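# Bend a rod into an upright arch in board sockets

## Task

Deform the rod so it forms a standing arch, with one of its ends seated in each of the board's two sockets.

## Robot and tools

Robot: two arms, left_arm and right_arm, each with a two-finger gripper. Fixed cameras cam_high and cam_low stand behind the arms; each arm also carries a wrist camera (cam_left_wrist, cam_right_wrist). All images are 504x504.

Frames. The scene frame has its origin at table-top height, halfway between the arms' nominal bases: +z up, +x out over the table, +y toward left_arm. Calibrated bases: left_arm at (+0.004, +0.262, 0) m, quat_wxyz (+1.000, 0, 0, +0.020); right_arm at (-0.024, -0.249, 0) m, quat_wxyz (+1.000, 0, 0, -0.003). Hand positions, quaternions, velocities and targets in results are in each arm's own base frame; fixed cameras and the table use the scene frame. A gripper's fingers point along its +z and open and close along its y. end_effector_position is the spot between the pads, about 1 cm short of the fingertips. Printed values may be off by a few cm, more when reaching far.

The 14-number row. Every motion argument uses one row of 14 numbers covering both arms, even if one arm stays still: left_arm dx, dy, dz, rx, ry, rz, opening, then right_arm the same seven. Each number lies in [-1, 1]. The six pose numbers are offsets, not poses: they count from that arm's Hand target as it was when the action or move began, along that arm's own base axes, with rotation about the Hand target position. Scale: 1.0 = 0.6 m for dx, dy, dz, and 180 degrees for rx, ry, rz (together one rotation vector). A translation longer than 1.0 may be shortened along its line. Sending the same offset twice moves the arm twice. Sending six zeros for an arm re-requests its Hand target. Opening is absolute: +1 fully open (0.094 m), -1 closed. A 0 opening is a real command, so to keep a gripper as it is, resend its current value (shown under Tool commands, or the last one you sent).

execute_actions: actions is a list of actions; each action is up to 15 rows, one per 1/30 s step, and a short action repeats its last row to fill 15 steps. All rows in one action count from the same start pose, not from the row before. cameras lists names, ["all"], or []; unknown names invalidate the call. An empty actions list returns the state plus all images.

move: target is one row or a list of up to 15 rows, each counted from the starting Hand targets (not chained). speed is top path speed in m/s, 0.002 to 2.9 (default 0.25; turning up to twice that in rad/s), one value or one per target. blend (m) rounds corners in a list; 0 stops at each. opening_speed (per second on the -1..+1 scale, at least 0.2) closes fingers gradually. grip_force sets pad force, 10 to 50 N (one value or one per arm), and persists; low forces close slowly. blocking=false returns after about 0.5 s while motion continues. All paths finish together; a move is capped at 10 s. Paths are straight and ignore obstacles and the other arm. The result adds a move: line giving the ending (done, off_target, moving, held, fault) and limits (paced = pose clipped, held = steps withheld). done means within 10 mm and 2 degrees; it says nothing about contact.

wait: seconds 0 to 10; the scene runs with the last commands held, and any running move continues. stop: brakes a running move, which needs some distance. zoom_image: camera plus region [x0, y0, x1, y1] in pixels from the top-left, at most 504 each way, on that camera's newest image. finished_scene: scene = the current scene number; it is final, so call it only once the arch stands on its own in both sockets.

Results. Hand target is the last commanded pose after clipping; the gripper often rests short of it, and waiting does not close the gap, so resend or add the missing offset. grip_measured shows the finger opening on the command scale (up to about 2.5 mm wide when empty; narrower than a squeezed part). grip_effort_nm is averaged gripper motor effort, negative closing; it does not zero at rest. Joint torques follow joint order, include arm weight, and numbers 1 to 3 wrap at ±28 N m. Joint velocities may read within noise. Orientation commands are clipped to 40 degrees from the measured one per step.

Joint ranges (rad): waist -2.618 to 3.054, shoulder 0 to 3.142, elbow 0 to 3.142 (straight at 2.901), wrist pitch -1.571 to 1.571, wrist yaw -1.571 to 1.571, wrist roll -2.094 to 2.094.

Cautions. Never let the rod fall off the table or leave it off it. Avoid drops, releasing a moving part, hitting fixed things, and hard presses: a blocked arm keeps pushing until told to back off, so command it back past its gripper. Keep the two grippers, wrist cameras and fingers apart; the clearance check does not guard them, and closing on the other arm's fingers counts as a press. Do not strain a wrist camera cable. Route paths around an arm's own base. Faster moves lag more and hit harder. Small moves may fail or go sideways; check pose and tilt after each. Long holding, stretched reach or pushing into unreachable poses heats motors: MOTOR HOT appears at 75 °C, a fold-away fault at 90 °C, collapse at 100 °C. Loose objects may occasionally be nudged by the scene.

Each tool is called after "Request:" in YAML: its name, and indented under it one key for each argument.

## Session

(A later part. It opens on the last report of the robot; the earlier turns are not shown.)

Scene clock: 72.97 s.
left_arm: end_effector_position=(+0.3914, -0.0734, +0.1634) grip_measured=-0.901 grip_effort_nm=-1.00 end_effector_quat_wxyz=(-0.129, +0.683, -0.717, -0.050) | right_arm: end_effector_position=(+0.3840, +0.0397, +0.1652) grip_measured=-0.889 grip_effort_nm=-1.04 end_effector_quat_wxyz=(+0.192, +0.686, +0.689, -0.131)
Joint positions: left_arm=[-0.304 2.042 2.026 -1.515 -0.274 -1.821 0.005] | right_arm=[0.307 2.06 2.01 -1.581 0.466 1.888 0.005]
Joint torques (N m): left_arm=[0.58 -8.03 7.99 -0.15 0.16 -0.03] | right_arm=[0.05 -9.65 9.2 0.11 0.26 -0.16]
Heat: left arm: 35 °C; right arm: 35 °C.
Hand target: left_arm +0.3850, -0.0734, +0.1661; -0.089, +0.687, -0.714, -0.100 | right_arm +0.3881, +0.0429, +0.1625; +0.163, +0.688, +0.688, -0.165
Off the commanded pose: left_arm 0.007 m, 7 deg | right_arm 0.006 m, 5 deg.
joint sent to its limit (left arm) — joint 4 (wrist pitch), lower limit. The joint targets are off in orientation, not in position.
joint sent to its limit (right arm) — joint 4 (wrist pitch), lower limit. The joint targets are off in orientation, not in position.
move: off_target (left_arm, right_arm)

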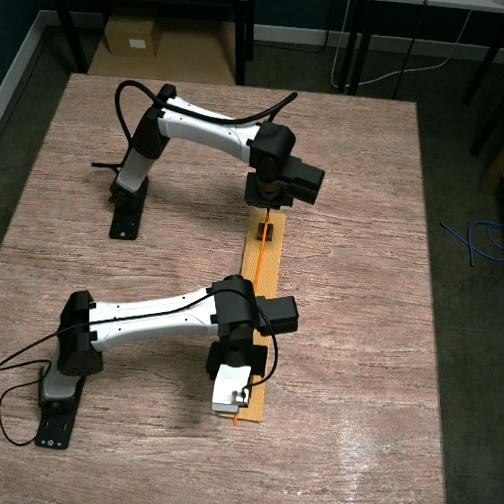

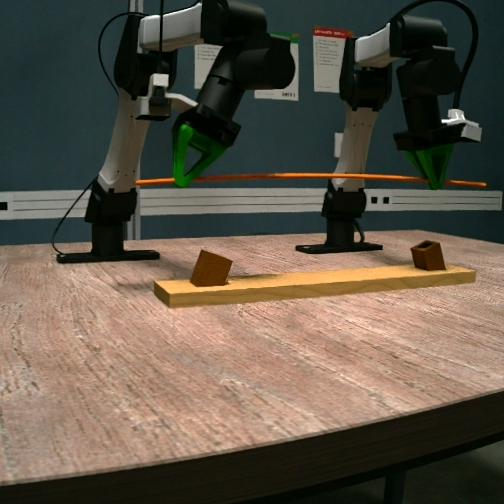

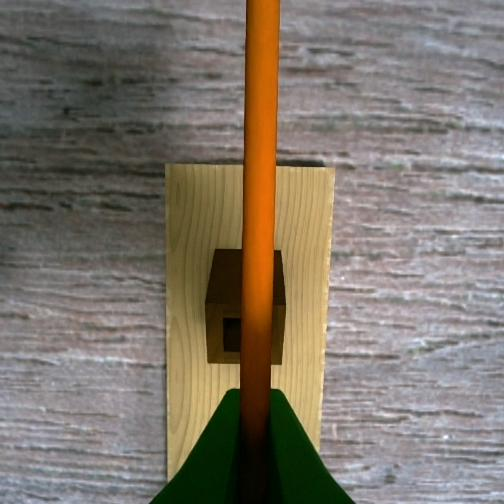

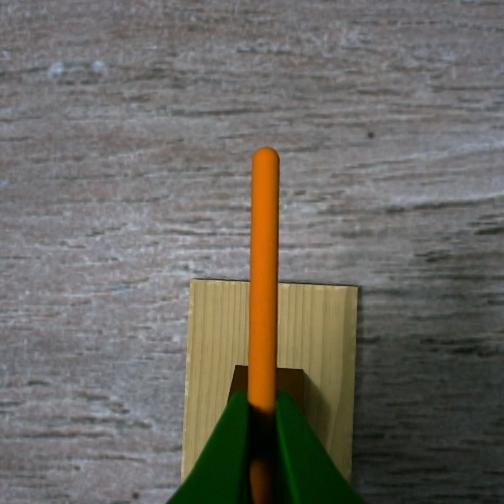

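Request:
move:
  target:
    - [0.0,-0.045,0.055,-0.222,0,0,-1,0,0.045,0.055,0.222,0,0,-1]
    - [0.0,-0.1,0.07,-0.38,0,0,-1,0.0,0.1,0.07,0.39,0,0,-1]
  speed: 0.12
  blend: 0.02
  cameras: ["all"]

Scene clock: 80.50 s.
left_arm: end_effector_position=(+0.3889, -0.1164, +0.1975) grip_measured=-0.901 grip_effort_nm=-1.00 end_effector_quat_wxyz=(+0.278, +0.636, -0.657, +0.294) | right_arm: end_effector_position=(+0.3925, +0.0813, +0.1936) grip_measured=-0.889 grip_effort_nm=-1.04 end_effector_quat_wxyz=(-0.217, +0.681, +0.660, +0.231)
Joint positions: left_arm=[0.032 2.042 1.961 -1.51 0.833 -1.497 0.005] | right_arm=[-0.06 2.06 2.06 -1.581 -0.646 1.538 0.005]
Joint torques (N m): left_arm=[-0.96 -8.79 5.14 0.14 1.52 0.03] | right_arm=[1.43 -12.96 5.26 0.22 -1.28 -0.11]
Heat: left arm: 35 °C; right arm: 39 °C.
Hand target: left_arm +0.3849, -0.1334, +0.2081; +0.313, +0.618, -0.647, +0.319 | right_arm +0.3881, +0.1029, +0.2045; -0.262, +0.656, +0.658, +0.261
Off the commanded pose: left_arm 0.020 m, 5 deg | right_arm 0.025 m, 7 deg.
joint sent to its limit (right arm) — joint 4 (wrist pitch), lower limit. The joint targets still meet the commanded pose.
move: off_target (left_arm, right_arm)

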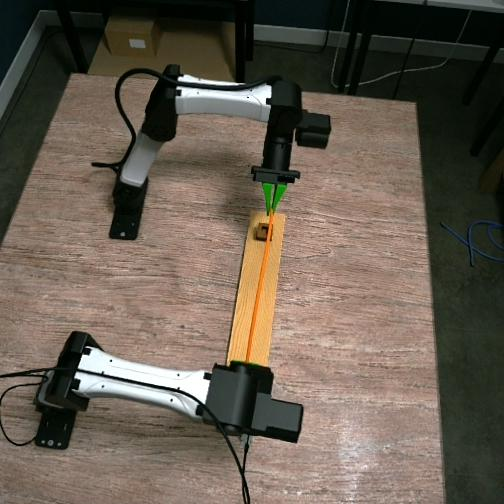

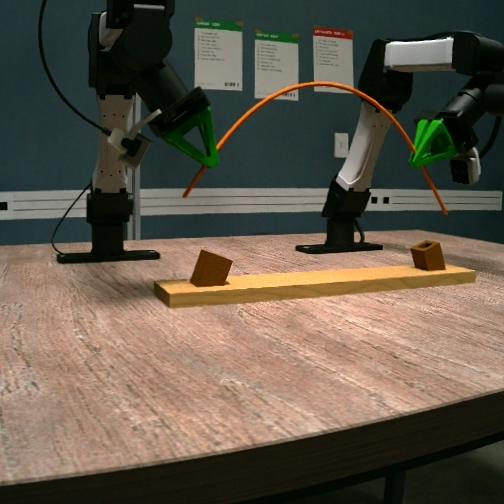

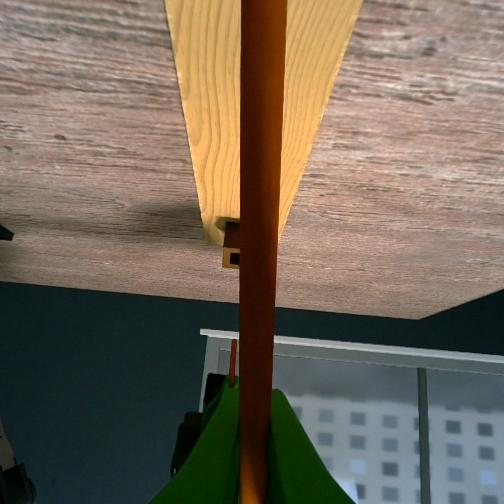

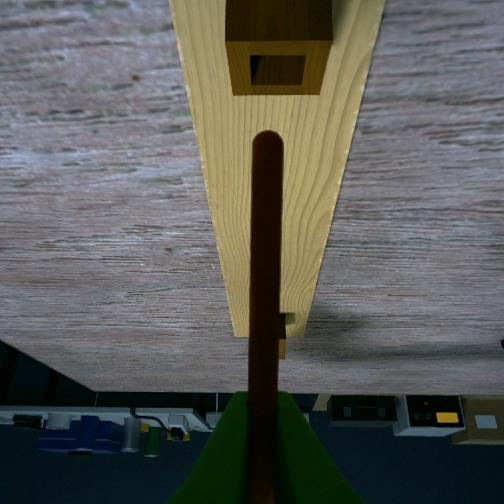

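Request:
move:
  target: [0.0,-0.04,-0.01,-0.05,0,0,-1,0,0.055,-0.045,0.11,0,0,-1]
  speed: 0.12
  cameras: ["all"]

Scene clock: 83.87 s.
left_arm: end_effector_position=(+0.3941, -0.1340, +0.1853) grip_measured=-0.901 grip_effort_nm=-1.01 end_effector_quat_wxyz=(+0.327, +0.611, -0.630, +0.352) | right_arm: end_effector_position=(+0.3884, +0.1173, +0.1669) grip_measured=-0.889 grip_effort_nm=-1.04 end_effector_quat_wxyz=(-0.340, +0.629, +0.613, +0.337)
Joint positions: left_arm=[0.032 2.042 1.82 -1.364 1.001 -1.5 0.005] | right_arm=[-0.075 2.06 1.773 -1.388 -0.995 1.466 0.005]
Joint torques (N m): left_arm=[-3 -10.3 5.03 0.14 1.47 -0.26] | right_arm=[2 -11.93 5.48 0.26 -1.34 -0.11]
Heat: left arm: 35 °C; right arm: 40 °C.
Hand target: left_arm +0.3850, -0.1574, +0.2021; +0.360, +0.591, -0.620, +0.369 | right_arm +0.3881, +0.1359, +0.1775; -0.371, +0.602, +0.603, +0.370
Off the commanded pose: left_arm 0.030 m, 5 deg | right_arm 0.021 m, 6 deg.
move: off_target (left_arm, right_arm)

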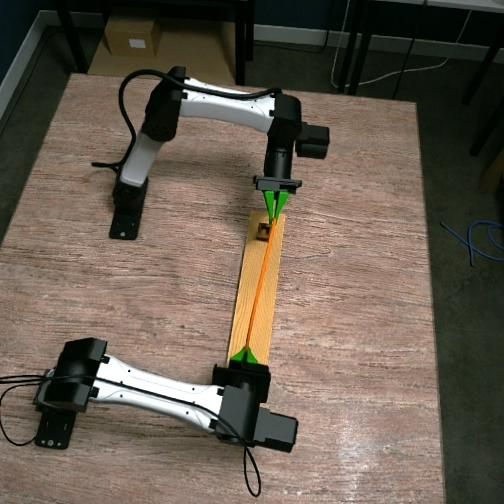

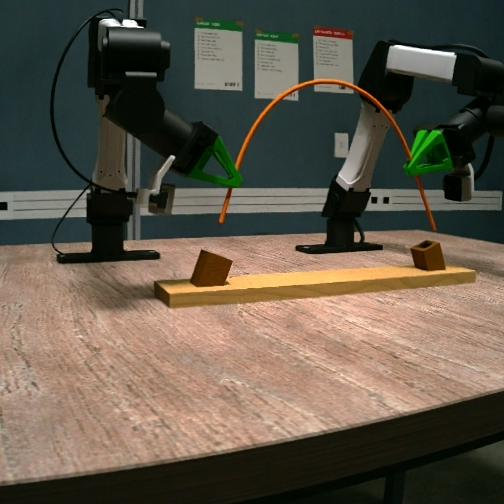

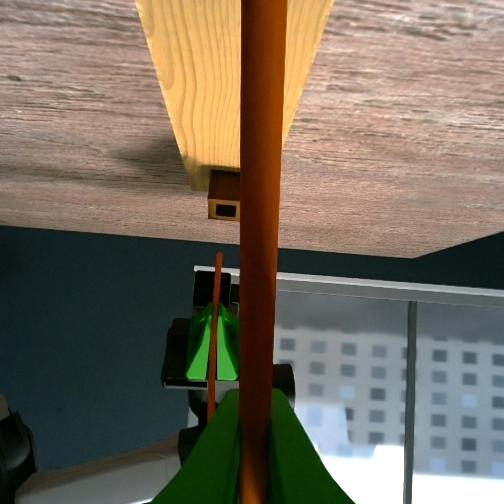

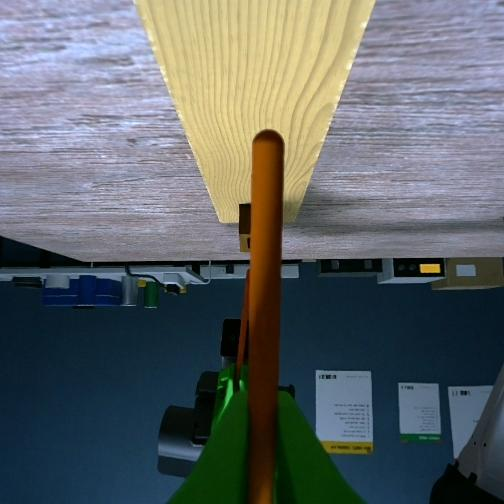

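Request:
move:
  target: [-0.016,-0.03,0.0,0,0,0,-1,0.006,0.01,-0.02,0.06,0,0,-1]
  speed: 0.12
  cameras: ["cam_low","cam_left_wrist","cam_right_wrist"]

Request:
zoom_image:
  camera: "cam_low"
  region: [120, 190, 290, 310]

Request:
zoom_image:
  camera: "cam_low"
  region: [334, 190, 504, 310]

Scene clock: 87.77 s.
left_arm: end_effector_position=(+0.3886, -0.1502, +0.1788) grip_measured=-0.901 grip_effort_nm=-1.01 end_effector_quat_wxyz=(+0.336, +0.617, -0.619, +0.351) | right_arm: end_effector_position=(+0.3905, +0.1261, +0.1592) grip_measured=-0.889 grip_effort_nm=-1.04 end_effector_quat_wxyz=(-0.395, +0.590, +0.581, +0.398)
Joint positions: left_arm=[-0.006 2.002 1.726 -1.252 1.015 -1.599 0.005] | right_arm=[-0.091 2.114 1.702 -1.357 -1.183 1.36 0.005]
Joint torques (N m): left_arm=[-3.82 -12.01 5.03 0.29 1.33 -0.26] | right_arm=[2.17 -10.52 5.72 0.07 -1.44 -0.17]
Heat: left arm: 36 °C; right arm: 41 °C.
Hand target: left_arm +0.3754, -0.1754, +0.2021; +0.360, +0.592, -0.620, +0.369 | right_arm +0.3917, +0.1419, +0.1655; -0.426, +0.564, +0.565, +0.426
Off the commanded pose: left_arm 0.037 m, 5 deg | right_arm 0.017 m, 6 deg.
move: off_target (left_arm, right_arm)
Images, in order (width x height): cam_low 504x504, cam_left_wrist 504x504, cam_right_wrist 504x504.

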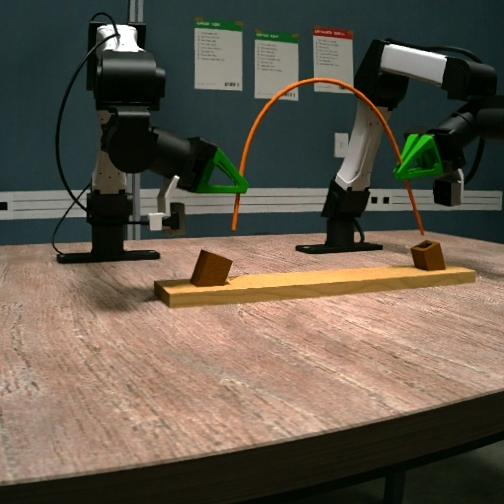

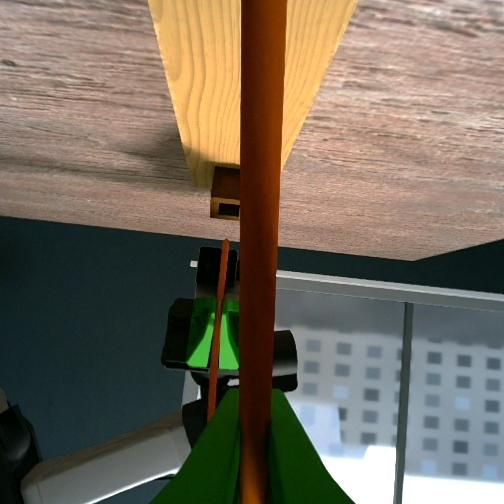

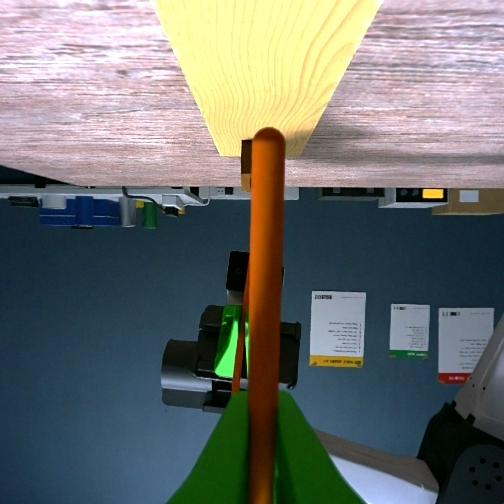

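Scaled by 2.965 from the camera's 504x504 image, which has a finer 720x720 frame.

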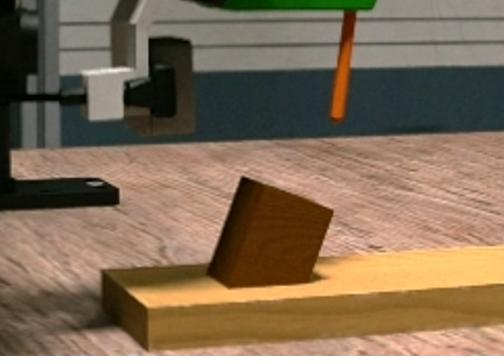

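Scaled by 2.965 from the camera's 504x504 image, which has a finer 720x720 frame.

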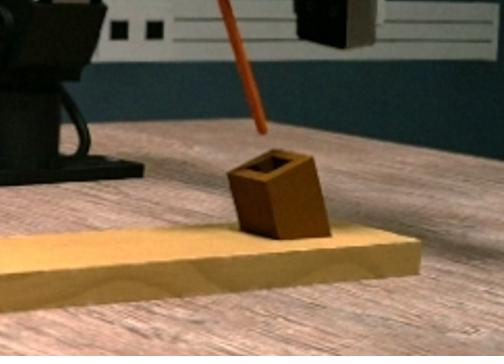

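Request:
move:
  target: [-0.006,0,0.0,0,0,0,-1,0.0,-0.025,-0.03,-0.03,0,0,-1]
  speed: 0.1
  cameras: ["cam_low","cam_left_wrist","cam_right_wrist"]

Request:
zoom_image:
  camera: "cam_low"
  region: [120, 190, 290, 310]

Request:
zoom_image:
  camera: "cam_low"
  region: [334, 190, 504, 310]

Scene clock: 91.60 s.
left_arm: end_effector_position=(+0.3840, -0.1520, +0.1785) grip_measured=-0.901 grip_effort_nm=-1.00 end_effector_quat_wxyz=(+0.338, +0.617, -0.619, +0.350) | right_arm: end_effector_position=(+0.3911, +0.1133, +0.1453) grip_measured=-0.889 grip_effort_nm=-1.04 end_effector_quat_wxyz=(-0.374, +0.603, +0.595, +0.378)
Joint positions: left_arm=[-0.011 1.986 1.703 -1.245 1.015 -1.602 0.005] | right_arm=[-0.111 2.122 1.702 -1.353 -1.112 1.347 0.005]
Joint torques (N m): left_arm=[-3.48 -11.9 5.04 0.32 1.34 -0.25] | right_arm=[1.88 -10.59 5.68 0.06 -1.16 -0.14]
Heat: left arm: 36 °C; right arm: 41 °C.
Hand target: left_arm +0.3717, -0.1755, +0.2021; +0.360, +0.592, -0.620, +0.369 | right_arm +0.3917, +0.1269, +0.1475; -0.399, +0.584, +0.585, +0.398
Off the commanded pose: left_arm 0.035 m, 4 deg | right_arm 0.014 m, 4 deg.
move: off_target (left_arm, right_arm)
Images, in order (width x height): cam_low 504x504, cam_left_wrist 504x504, cam_right_wrist 504x504.

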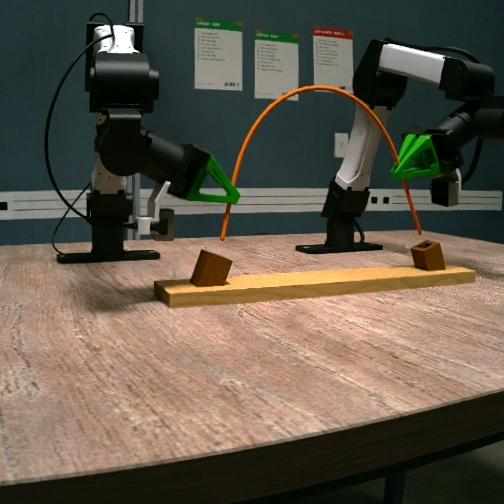

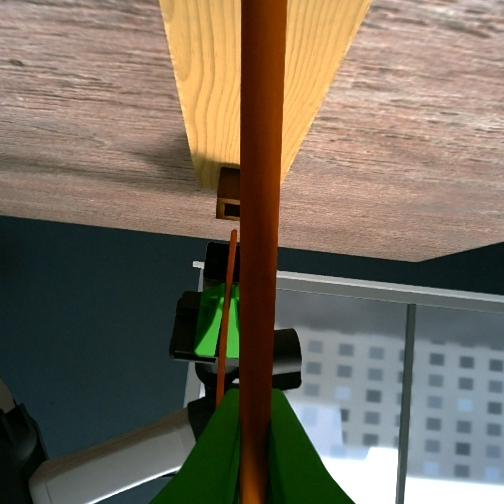

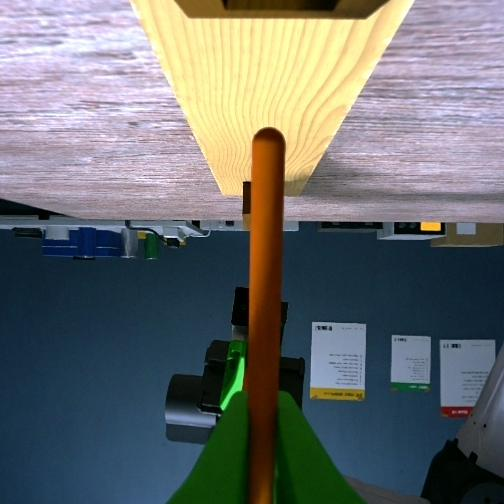

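Scaled by 2.965 from the camera's 504x504 image, which has a finer 720x720 frame.

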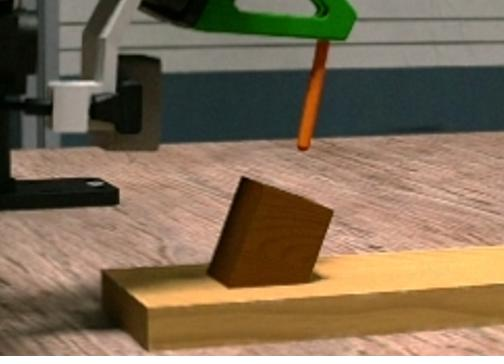

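Scaled by 2.965 from the camera's 504x504 image, which has a finer 720x720 frame.

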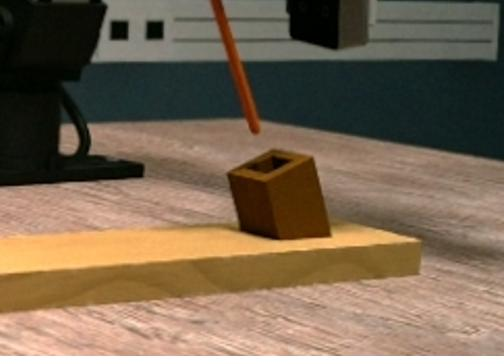

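Request:
move:
  target: [0,0,0.0,0,0,0,-1,-0.006,-0.008,-0.03,0,0,0,-1]
  speed: 0.08
  cameras: ["cam_low","cam_right_wrist"]

Request:
zoom_image:
  camera: "cam_low"
  region: [120, 190, 290, 310]

Scene clock: 94.00 s.
left_arm: end_effector_position=(+0.3841, -0.1520, +0.1785) grip_measured=-0.901 grip_effort_nm=-1.01 end_effector_quat_wxyz=(+0.338, +0.617, -0.619, +0.350) | right_arm: end_effector_position=(+0.3878, +0.1096, +0.1280) grip_measured=-0.889 grip_effort_nm=-1.04 end_effector_quat_wxyz=(-0.375, +0.601, +0.596, +0.378)
Joint positions: left_arm=[-0.011 1.986 1.703 -1.245 1.015 -1.602 0.005] | right_arm=[-0.122 2.137 1.653 -1.318 -1.11 1.315 0.005]
Joint torques (N m): left_arm=[-3.52 -11.95 5.07 0.31 1.33 -0.25] | right_arm=[1.69 -10.55 5.18 -0.04 -1.13 -0.13]
Heat: left arm: 37 °C; right arm: 42 °C.
Hand target: left_arm +0.3717, -0.1755, +0.2021; +0.360, +0.592, -0.620, +0.369 | right_arm +0.3881, +0.1222, +0.1296; -0.398, +0.583, +0.585, +0.398
Off the commanded pose: left_arm 0.036 m, 4 deg | right_arm 0.013 m, 4 deg.
move: off_target (left_arm, right_arm)
Images, in order (width x height): cam_low 504x504, cam_right_wrist 504x504.

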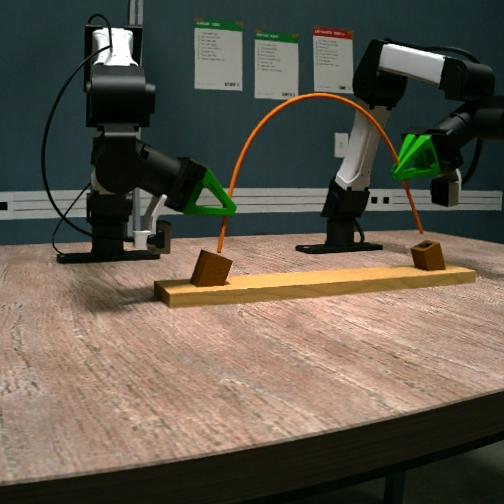

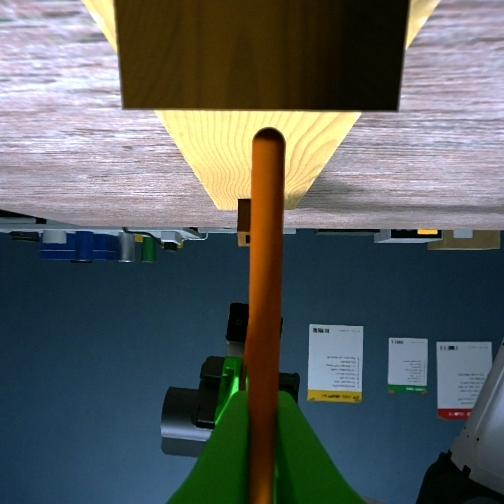

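Scaled by 2.965 from the camera's 504x504 image, which has a finer 720x720 frame.

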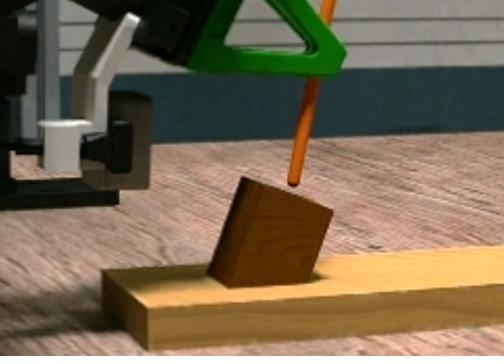

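Request:
move:
  target: [0,0,0.0,0,0,0,-1,0.001,-0.014,-0.05,0,0,0,-1]
  speed: 0.06
  cameras: ["cam_low","cam_right_wrist"]

Request:
zoom_image:
  camera: "cam_low"
  region: [120, 190, 290, 310]

Request:
zoom_image:
  camera: "cam_low"
  region: [334, 190, 504, 310]

Scene clock: 96.60 s.
left_arm: end_effector_position=(+0.3836, -0.1533, +0.1785) grip_measured=-0.901 grip_effort_nm=-1.00 end_effector_quat_wxyz=(+0.338, +0.616, -0.620, +0.349) | right_arm: end_effector_position=(+0.3889, +0.1013, +0.0977) grip_measured=-0.889 grip_effort_nm=-1.04 end_effector_quat_wxyz=(-0.376, +0.600, +0.596, +0.378)
Joint positions: left_arm=[-0.014 1.986 1.703 -1.245 1.015 -1.602 0.005] | right_arm=[-0.143 2.195 1.617 -1.27 -1.107 1.262 0.005]
Joint torques (N m): left_arm=[-3.19 -11.95 5.07 0.31 1.34 -0.25] | right_arm=[1.66 -11.04 5.15 -0.08 -1.1 -0.13]
Heat: left arm: 38 °C; right arm: 42 °C.
Hand target: left_arm +0.3718, -0.1754, +0.2021; +0.360, +0.592, -0.620, +0.369 | right_arm +0.3887, +0.1137, +0.0996; -0.398, +0.583, +0.585, +0.398
Off the commanded pose: left_arm 0.035 m, 4 deg | right_arm 0.013 m, 4 deg.
move: off_target (left_arm, right_arm)
Images, in order (width x height): cam_low 504x504, cam_right_wrist 504x504.

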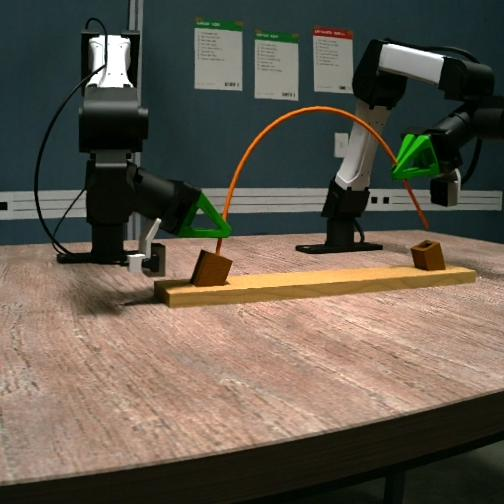

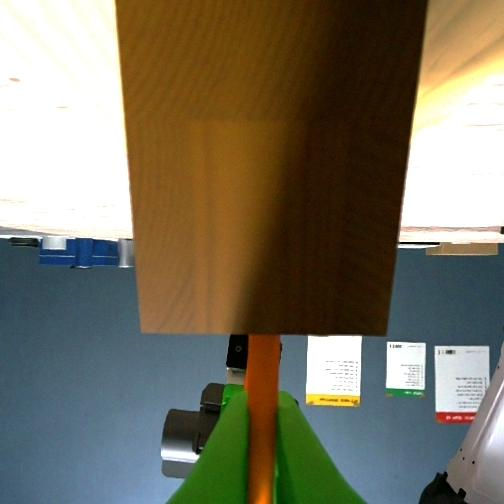

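Scaled by 2.965 from the camera's 504x504 image, which has a finer 720x720 frame.

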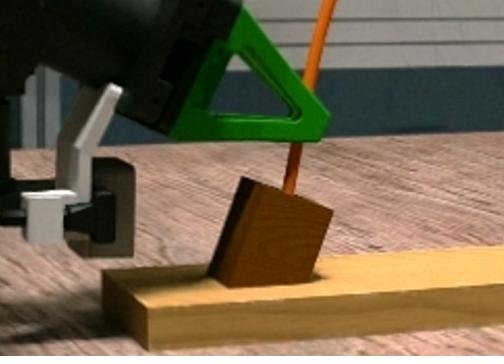

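Scaled by 2.965 from the camera's 504x504 image, which has a finer 720x720 frame.

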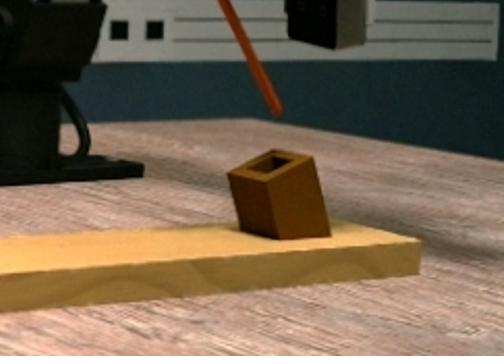

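Request:
move:
  target: [0,-0.008,-0.03,-0.06,0,0,-1,0,0,-0.006,0,0,0,-1]
  speed: 0.08
  cameras: ["cam_low","cam_left_wrist"]

Request:
zoom_image:
  camera: "cam_low"
  region: [334, 190, 504, 310]

Scene clock: 99.97 s.
left_arm: end_effector_position=(+0.3792, -0.1685, +0.1685) grip_measured=-0.901 grip_effort_nm=-1.00 end_effector_quat_wxyz=(+0.395, +0.573, -0.588, +0.412) | right_arm: end_effector_position=(+0.3911, +0.0997, +0.0971) grip_measured=-0.889 grip_effort_nm=-1.04 end_effector_quat_wxyz=(-0.371, +0.599, +0.598, +0.382)
Joint positions: left_arm=[-0.014 1.986 1.538 -1.063 1.214 -1.601 0.005] | right_arm=[-0.146 2.195 1.617 -1.257 -1.106 1.261 0.005]
Joint torques (N m): left_arm=[-1.55 -10.33 4.94 0.35 1.28 -0.16] | right_arm=[1.94 -10.56 4.53 -0.08 -1.11 -0.13]
Heat: left arm: 38 °C; right arm: 42 °C.
Hand target: left_arm +0.3718, -0.1802, +0.1842; +0.414, +0.555, -0.582, +0.426 | right_arm +0.3887, +0.1138, +0.0960; -0.398, +0.583, +0.585, +0.398
Off the commanded pose: left_arm 0.021 m, 3 deg | right_arm 0.014 m, 4 deg.
move: off_target (left_arm, right_arm)
Images, in order (width x height): cam_low 504x504, cam_left_wrist 504x504.

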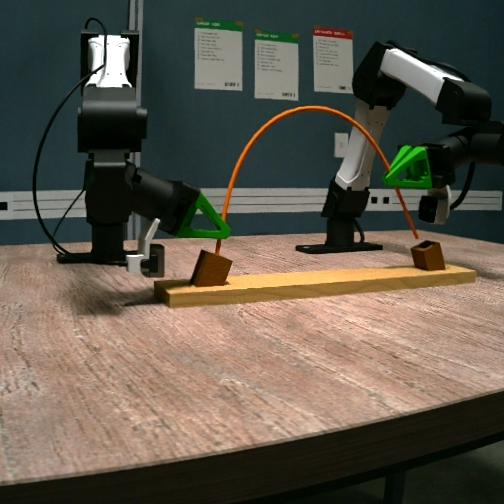

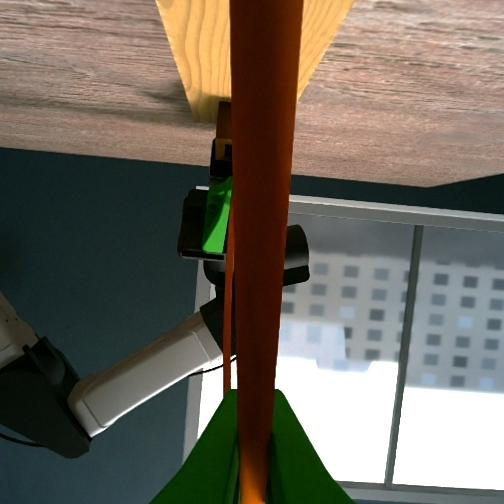

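Scaled by 2.965 from the camera's 504x504 image, which has a finer 720x720 frame.

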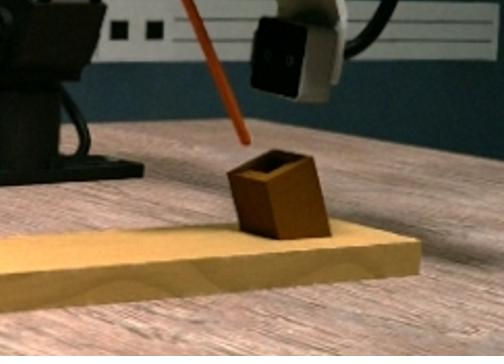

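Request:
move:
  target: [-0.006,0.022,-0.012,0.0,0,0,-1,0,0,0,0,0,0,-1]
  speed: 0.08
  cameras: ["cam_low","cam_left_wrist","cam_high"]

Request:
zoom_image:
  camera: "cam_low"
  region: [334, 190, 504, 310]

Request:
zoom_image:
  camera: "cam_high"
  region: [200, 160, 340, 280]

Scene clock: 103.50 s.
left_arm: end_effector_position=(+0.3763, -0.1561, +0.1675) grip_measured=-0.903 grip_effort_nm=-1.01 end_effector_quat_wxyz=(+0.392, +0.570, -0.586, +0.421) | right_arm: end_effector_position=(+0.3911, +0.0994, +0.0965) grip_measured=-0.889 grip_effort_nm=-1.04 end_effector_quat_wxyz=(-0.370, +0.599, +0.600, +0.381)
Joint positions: left_arm=[0.021 1.986 1.527 -1.11 1.227 -1.523 0.005] | right_arm=[-0.146 2.195 1.617 -1.256 -1.102 1.26 0.005]
Joint torques (N m): left_arm=[-1.51 -9.03 5.27 0.07 1.16 0.07] | right_arm=[1.94 -10.56 4.56 -0.09 -1.14 -0.12]
Heat: left arm: 39 °C; right arm: 42 °C.
Hand target: left_arm +0.3681, -0.1671, +0.1770; +0.414, +0.555, -0.582, +0.426 | right_arm +0.3887, +0.1138, +0.0960; -0.399, +0.583, +0.585, +0.398
Off the commanded pose: left_arm 0.017 m, 3 deg | right_arm 0.015 m, 5 deg.
move: off_target (left_arm, right_arm)
Images, in order (width x height): cam_high 504x504, cam_low 504x504, cam_left_wrist 504x504.

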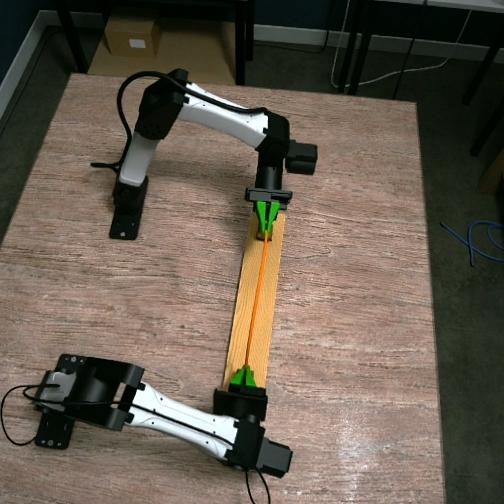

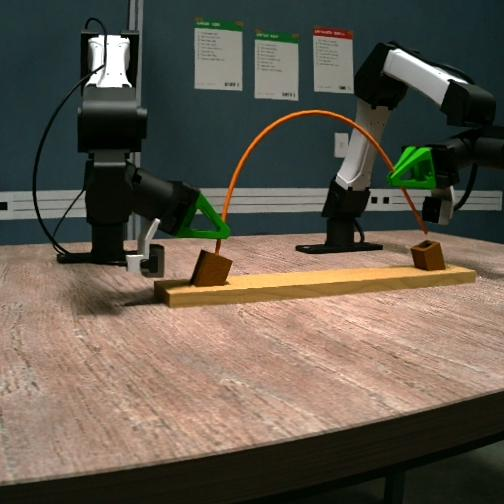

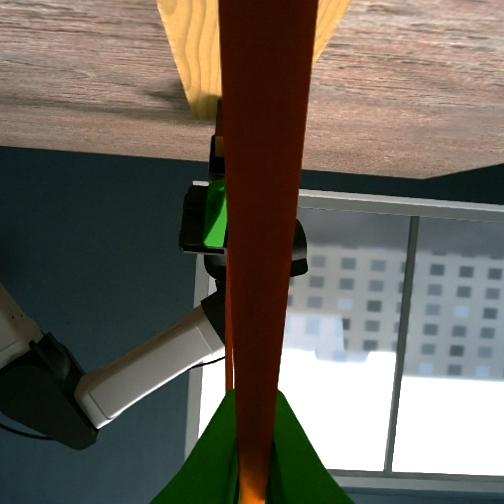

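Scaled by 2.965 from the camera's 504x504 image, which has a finer 720x720 frame.

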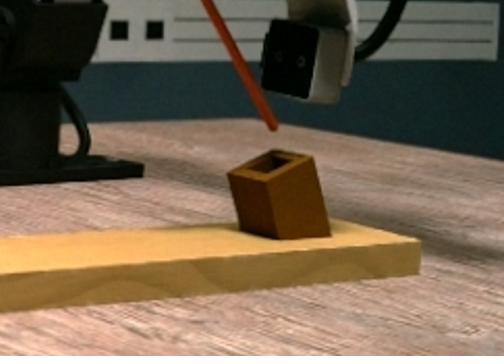

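Scaled by 3.600 from the camera's 504x504 image, which has a finer 720x720 frame.

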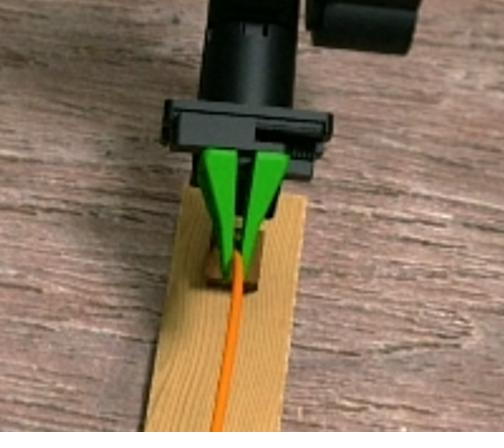

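Request:
move:
  target: [-0.005,-0.004,-0.03,0.0,0,0,-1,0,0,0,0,0,0,-1]
  speed: 0.06
  cameras: ["cam_low","cam_left_wrist"]

Request:
zoom_image:
  camera: "cam_low"
  region: [364, 190, 474, 290]

Scene clock: 108.63 s.
left_arm: end_effector_position=(+0.3716, -0.1566, +0.1534) grip_measured=-0.903 grip_effort_nm=-1.01 end_effector_quat_wxyz=(+0.396, +0.570, -0.584, +0.422) | right_arm: end_effector_position=(+0.3911, +0.0994, +0.0964) grip_measured=-0.889 grip_effort_nm=-1.04 end_effector_quat_wxyz=(-0.369, +0.599, +0.600, +0.381)
Joint positions: left_arm=[0.021 1.986 1.465 -1.054 1.234 -1.522 0.005] | right_arm=[-0.146 2.195 1.617 -1.256 -1.102 1.26 0.005]
Joint torques (N m): left_arm=[-2.1 -8.64 4.67 0.28 1.09 -0.03] | right_arm=[1.94 -10.56 4.56 -0.1 -1.14 -0.12]
Heat: left arm: 39 °C; right arm: 42 °C.
Hand target: left_arm +0.3651, -0.1695, +0.1590; +0.414, +0.555, -0.582, +0.426 | right_arm +0.3887, +0.1138, +0.0960; -0.398, +0.583, +0.585, +0.398
Off the commanded pose: left_arm 0.015 m, 3 deg | right_arm 0.015 m, 5 deg.
move: off_target (left_arm, right_arm)
Images, in order (width x height): cam_low 504x504, cam_left_wrist 504x504.

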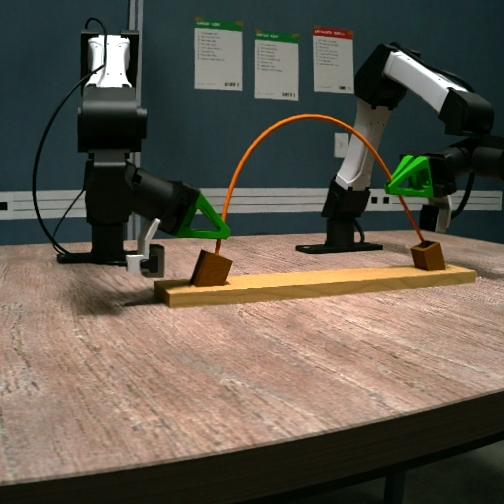

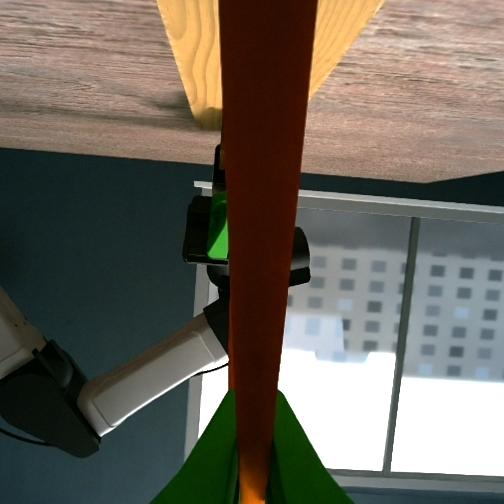

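Scaled by 4.582 from the camera's 504x504 image, which has a finer 720x720 frame.

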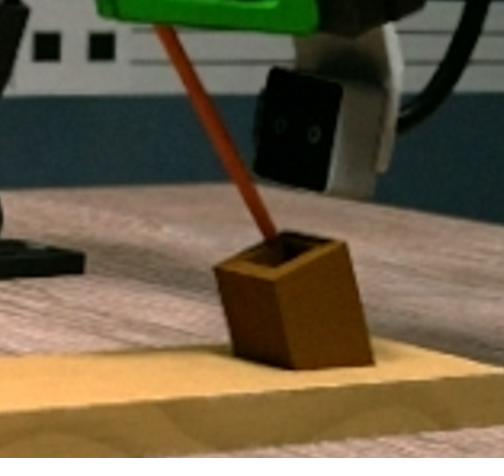

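Request:
zoom_image:
  camera: "cam_low"
  region: [404, 220, 454, 270]

Request:
move:
  target: [0.008,0.006,-0.01,0.0,0,0,-1,0,0,0,0,0,0,-1]
  speed: 0.06
  cameras: ["cam_low","cam_high"]

Request:
zoom_image:
  camera: "cam_low"
  region: [404, 220, 454, 270]

Request:
zoom_image:
  camera: "cam_high"
  region: [240, 190, 300, 250]

Scaled by 10.080 from the camera's 504x504 image, which has a finer 720x720 frame.

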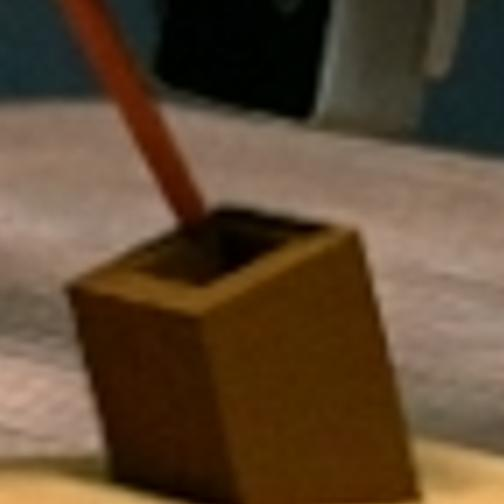

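Scene clock: 111.67 s.
left_arm: end_effector_position=(+0.3725, -0.1555, +0.1523) grip_measured=-0.903 grip_effort_nm=-1.01 end_effector_quat_wxyz=(+0.396, +0.568, -0.584, +0.425) | right_arm: end_effector_position=(+0.3911, +0.0994, +0.0964) grip_measured=-0.889 grip_effort_nm=-1.04 end_effector_quat_wxyz=(-0.369, +0.598, +0.600, +0.381)
Joint positions: left_arm=[0.024 1.992 1.465 -1.053 1.239 -1.512 0.005] | right_arm=[-0.146 2.195 1.617 -1.256 -1.102 1.259 0.005]
Joint torques (N m): left_arm=[-1.61 -6.82 6.13 0.16 1.03 0.09] | right_arm=[1.94 -10.56 4.56 -0.09 -1.14 -0.12]
Heat: left arm: 39 °C; right arm: 42 °C.
Hand target: left_arm +0.3700, -0.1658, +0.1529; +0.414, +0.555, -0.582, +0.426 | right_arm +0.3887, +0.1138, +0.0960; -0.398, +0.583, +0.585, +0.398
Off the commanded pose: left_arm 0.011 m, 3 deg | right_arm 0.015 m, 5 deg.
move: off_target (left_arm, right_arm)
Images, in order (width x height): cam_high 504x504, cam_low 504x504.

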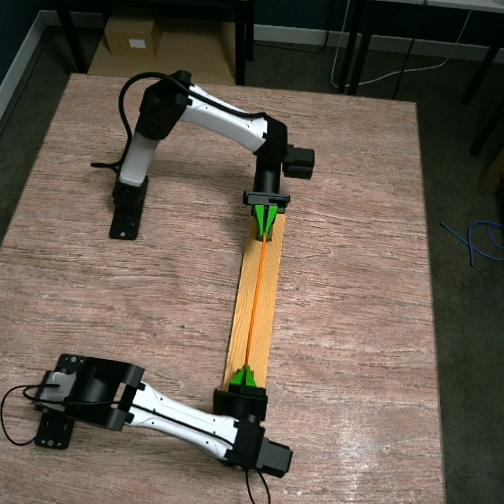

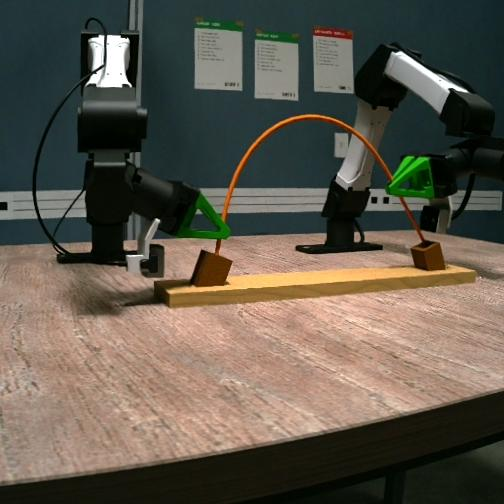

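Scaled by 10.080 from the camera's 504x504 image, which has a finer 720x720 frame.

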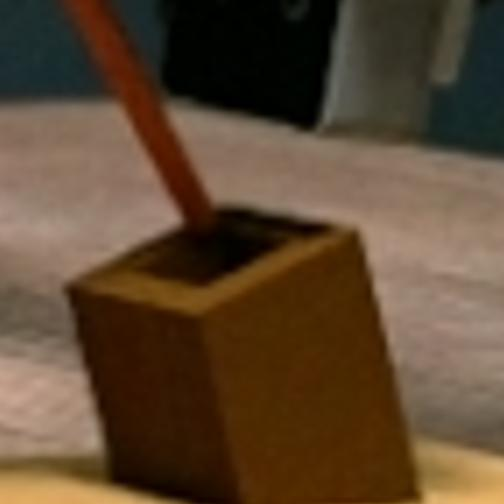

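Scaled by 8.400 from the camera's 504x504 image, which has a finer 720x720 frame.

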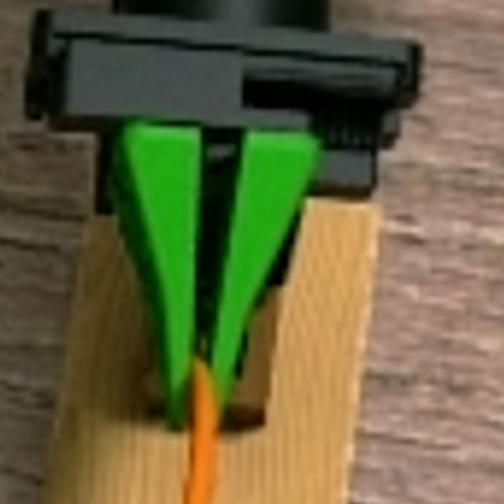

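Request:
move:
  target: [0.012,0.012,0.008,0.0,0,0,-1,0,0,0,0,0,0,-1]
  speed: 0.06
  cameras: ["cam_low","cam_left_wrist"]

Request:
zoom_image:
  camera: "cam_low"
  region: [404, 220, 454, 270]

Scene clock: 114.40 s.
left_arm: end_effector_position=(+0.3789, -0.1496, +0.1549) grip_measured=-0.903 grip_effort_nm=-1.01 end_effector_quat_wxyz=(+0.396, +0.565, -0.585, +0.426) | right_arm: end_effector_position=(+0.3911, +0.0994, +0.0964) grip_measured=-0.889 grip_effort_nm=-1.04 end_effector_quat_wxyz=(-0.369, +0.598, +0.600, +0.381)
Joint positions: left_arm=[0.04 2.029 1.527 -1.129 1.242 -1.452 0.005] | right_arm=[-0.146 2.195 1.617 -1.256 -1.102 1.259 0.005]
Joint torques (N m): left_arm=[-1.33 -7.21 7.04 -0.04 1 0.06] | right_arm=[1.94 -10.56 4.56 -0.09 -1.14 -0.12]
Heat: left arm: 38 °C; right arm: 42 °C.
Hand target: left_arm +0.3772, -0.1586, +0.1578; +0.414, +0.555, -0.582, +0.426 | right_arm +0.3887, +0.1138, +0.0960; -0.398, +0.583, +0.585, +0.398
Off the commanded pose: left_arm 0.009 m, 2 deg | right_arm 0.015 m, 5 deg.
move: off_target (right_arm)
Images, in order (width x height): cam_low 504x504, cam_left_wrist 504x504.

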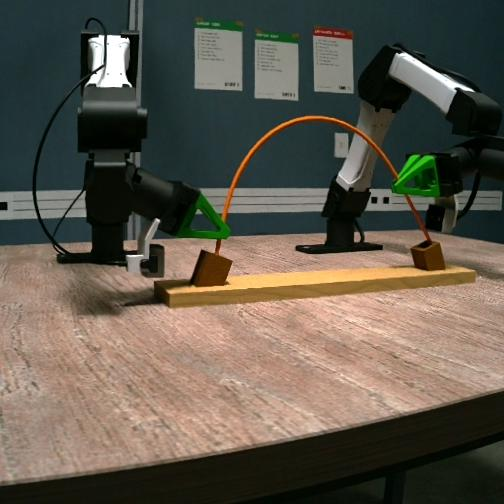

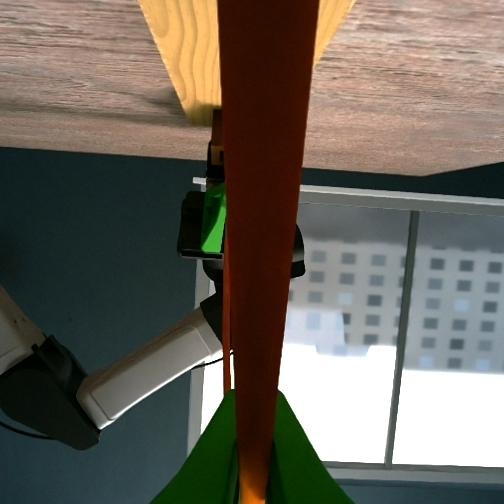

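Scaled by 10.080 from the camera's 504x504 image, which has a finer 720x720 frame.

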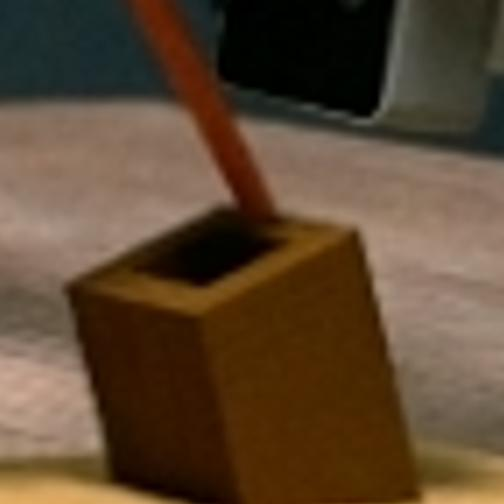

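Request:
move:
  target:
    - [0.004,-0.012,0.0,0.0,0,0,-1,0,0,0,0,0,0,-1]
    - [0.004,-0.012,-0.015,0.0,0,0,-1,0,0,0,0,0,0,-1]
  speed: 0.06
  cameras: ["cam_low","cam_left_wrist"]

Request:
zoom_image:
  camera: "cam_low"
  region: [404, 220, 454, 270]

Scene clock: 117.13 s.
left_arm: end_effector_position=(+0.3846, -0.1497, +0.1536) grip_measured=-0.904 grip_effort_nm=-1.01 end_effector_quat_wxyz=(+0.391, +0.563, -0.585, +0.434) | right_arm: end_effector_position=(+0.3911, +0.0994, +0.0964) grip_measured=-0.889 grip_effort_nm=-1.04 end_effector_quat_wxyz=(-0.369, +0.598, +0.600, +0.381)
Joint positions: left_arm=[0.04 2.034 1.527 -1.087 1.247 -1.475 0.005] | right_arm=[-0.146 2.195 1.617 -1.256 -1.102 1.259 0.005]
Joint torques (N m): left_arm=[-2.93 -7.01 4.83 0.32 0.95 -0.18] | right_arm=[1.94 -10.55 4.56 -0.09 -1.14 -0.12]
Heat: left arm: 38 °C; right arm: 42 °C.
Hand target: left_arm +0.3796, -0.1658, +0.1488; +0.414, +0.555, -0.582, +0.426 | right_arm +0.3887, +0.1138, +0.0960; -0.398, +0.583, +0.585, +0.398
Off the commanded pose: left_arm 0.018 m, 3 deg | right_arm 0.015 m, 5 deg.
move: off_target (left_arm, right_arm)
Images, in order (width x height): cam_low 504x504, cam_left_wrist 504x504.

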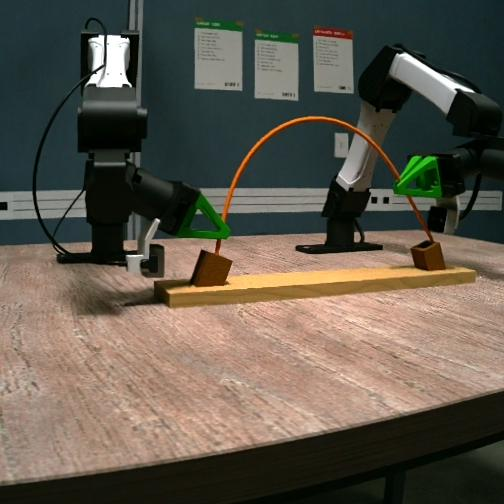

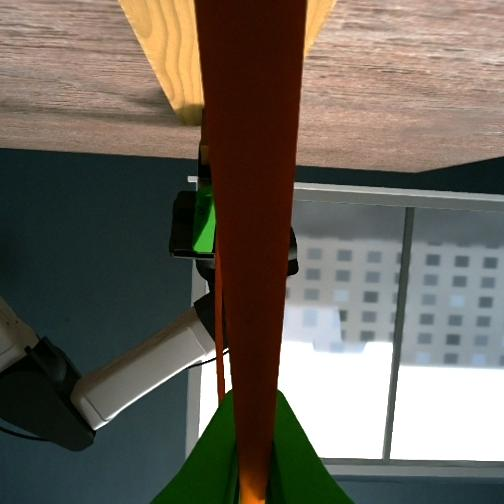

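Scaled by 10.080 from the camera's 504x504 image, which has a finer 720x720 frame.

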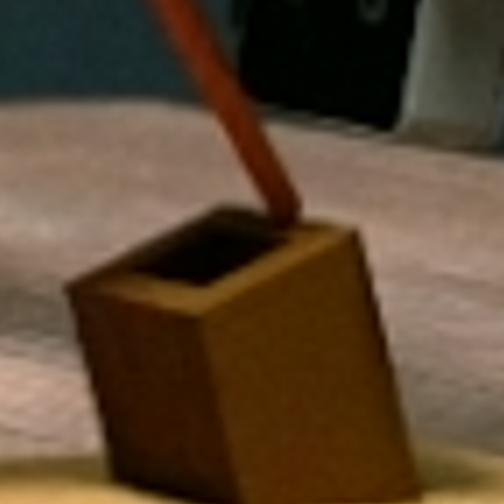

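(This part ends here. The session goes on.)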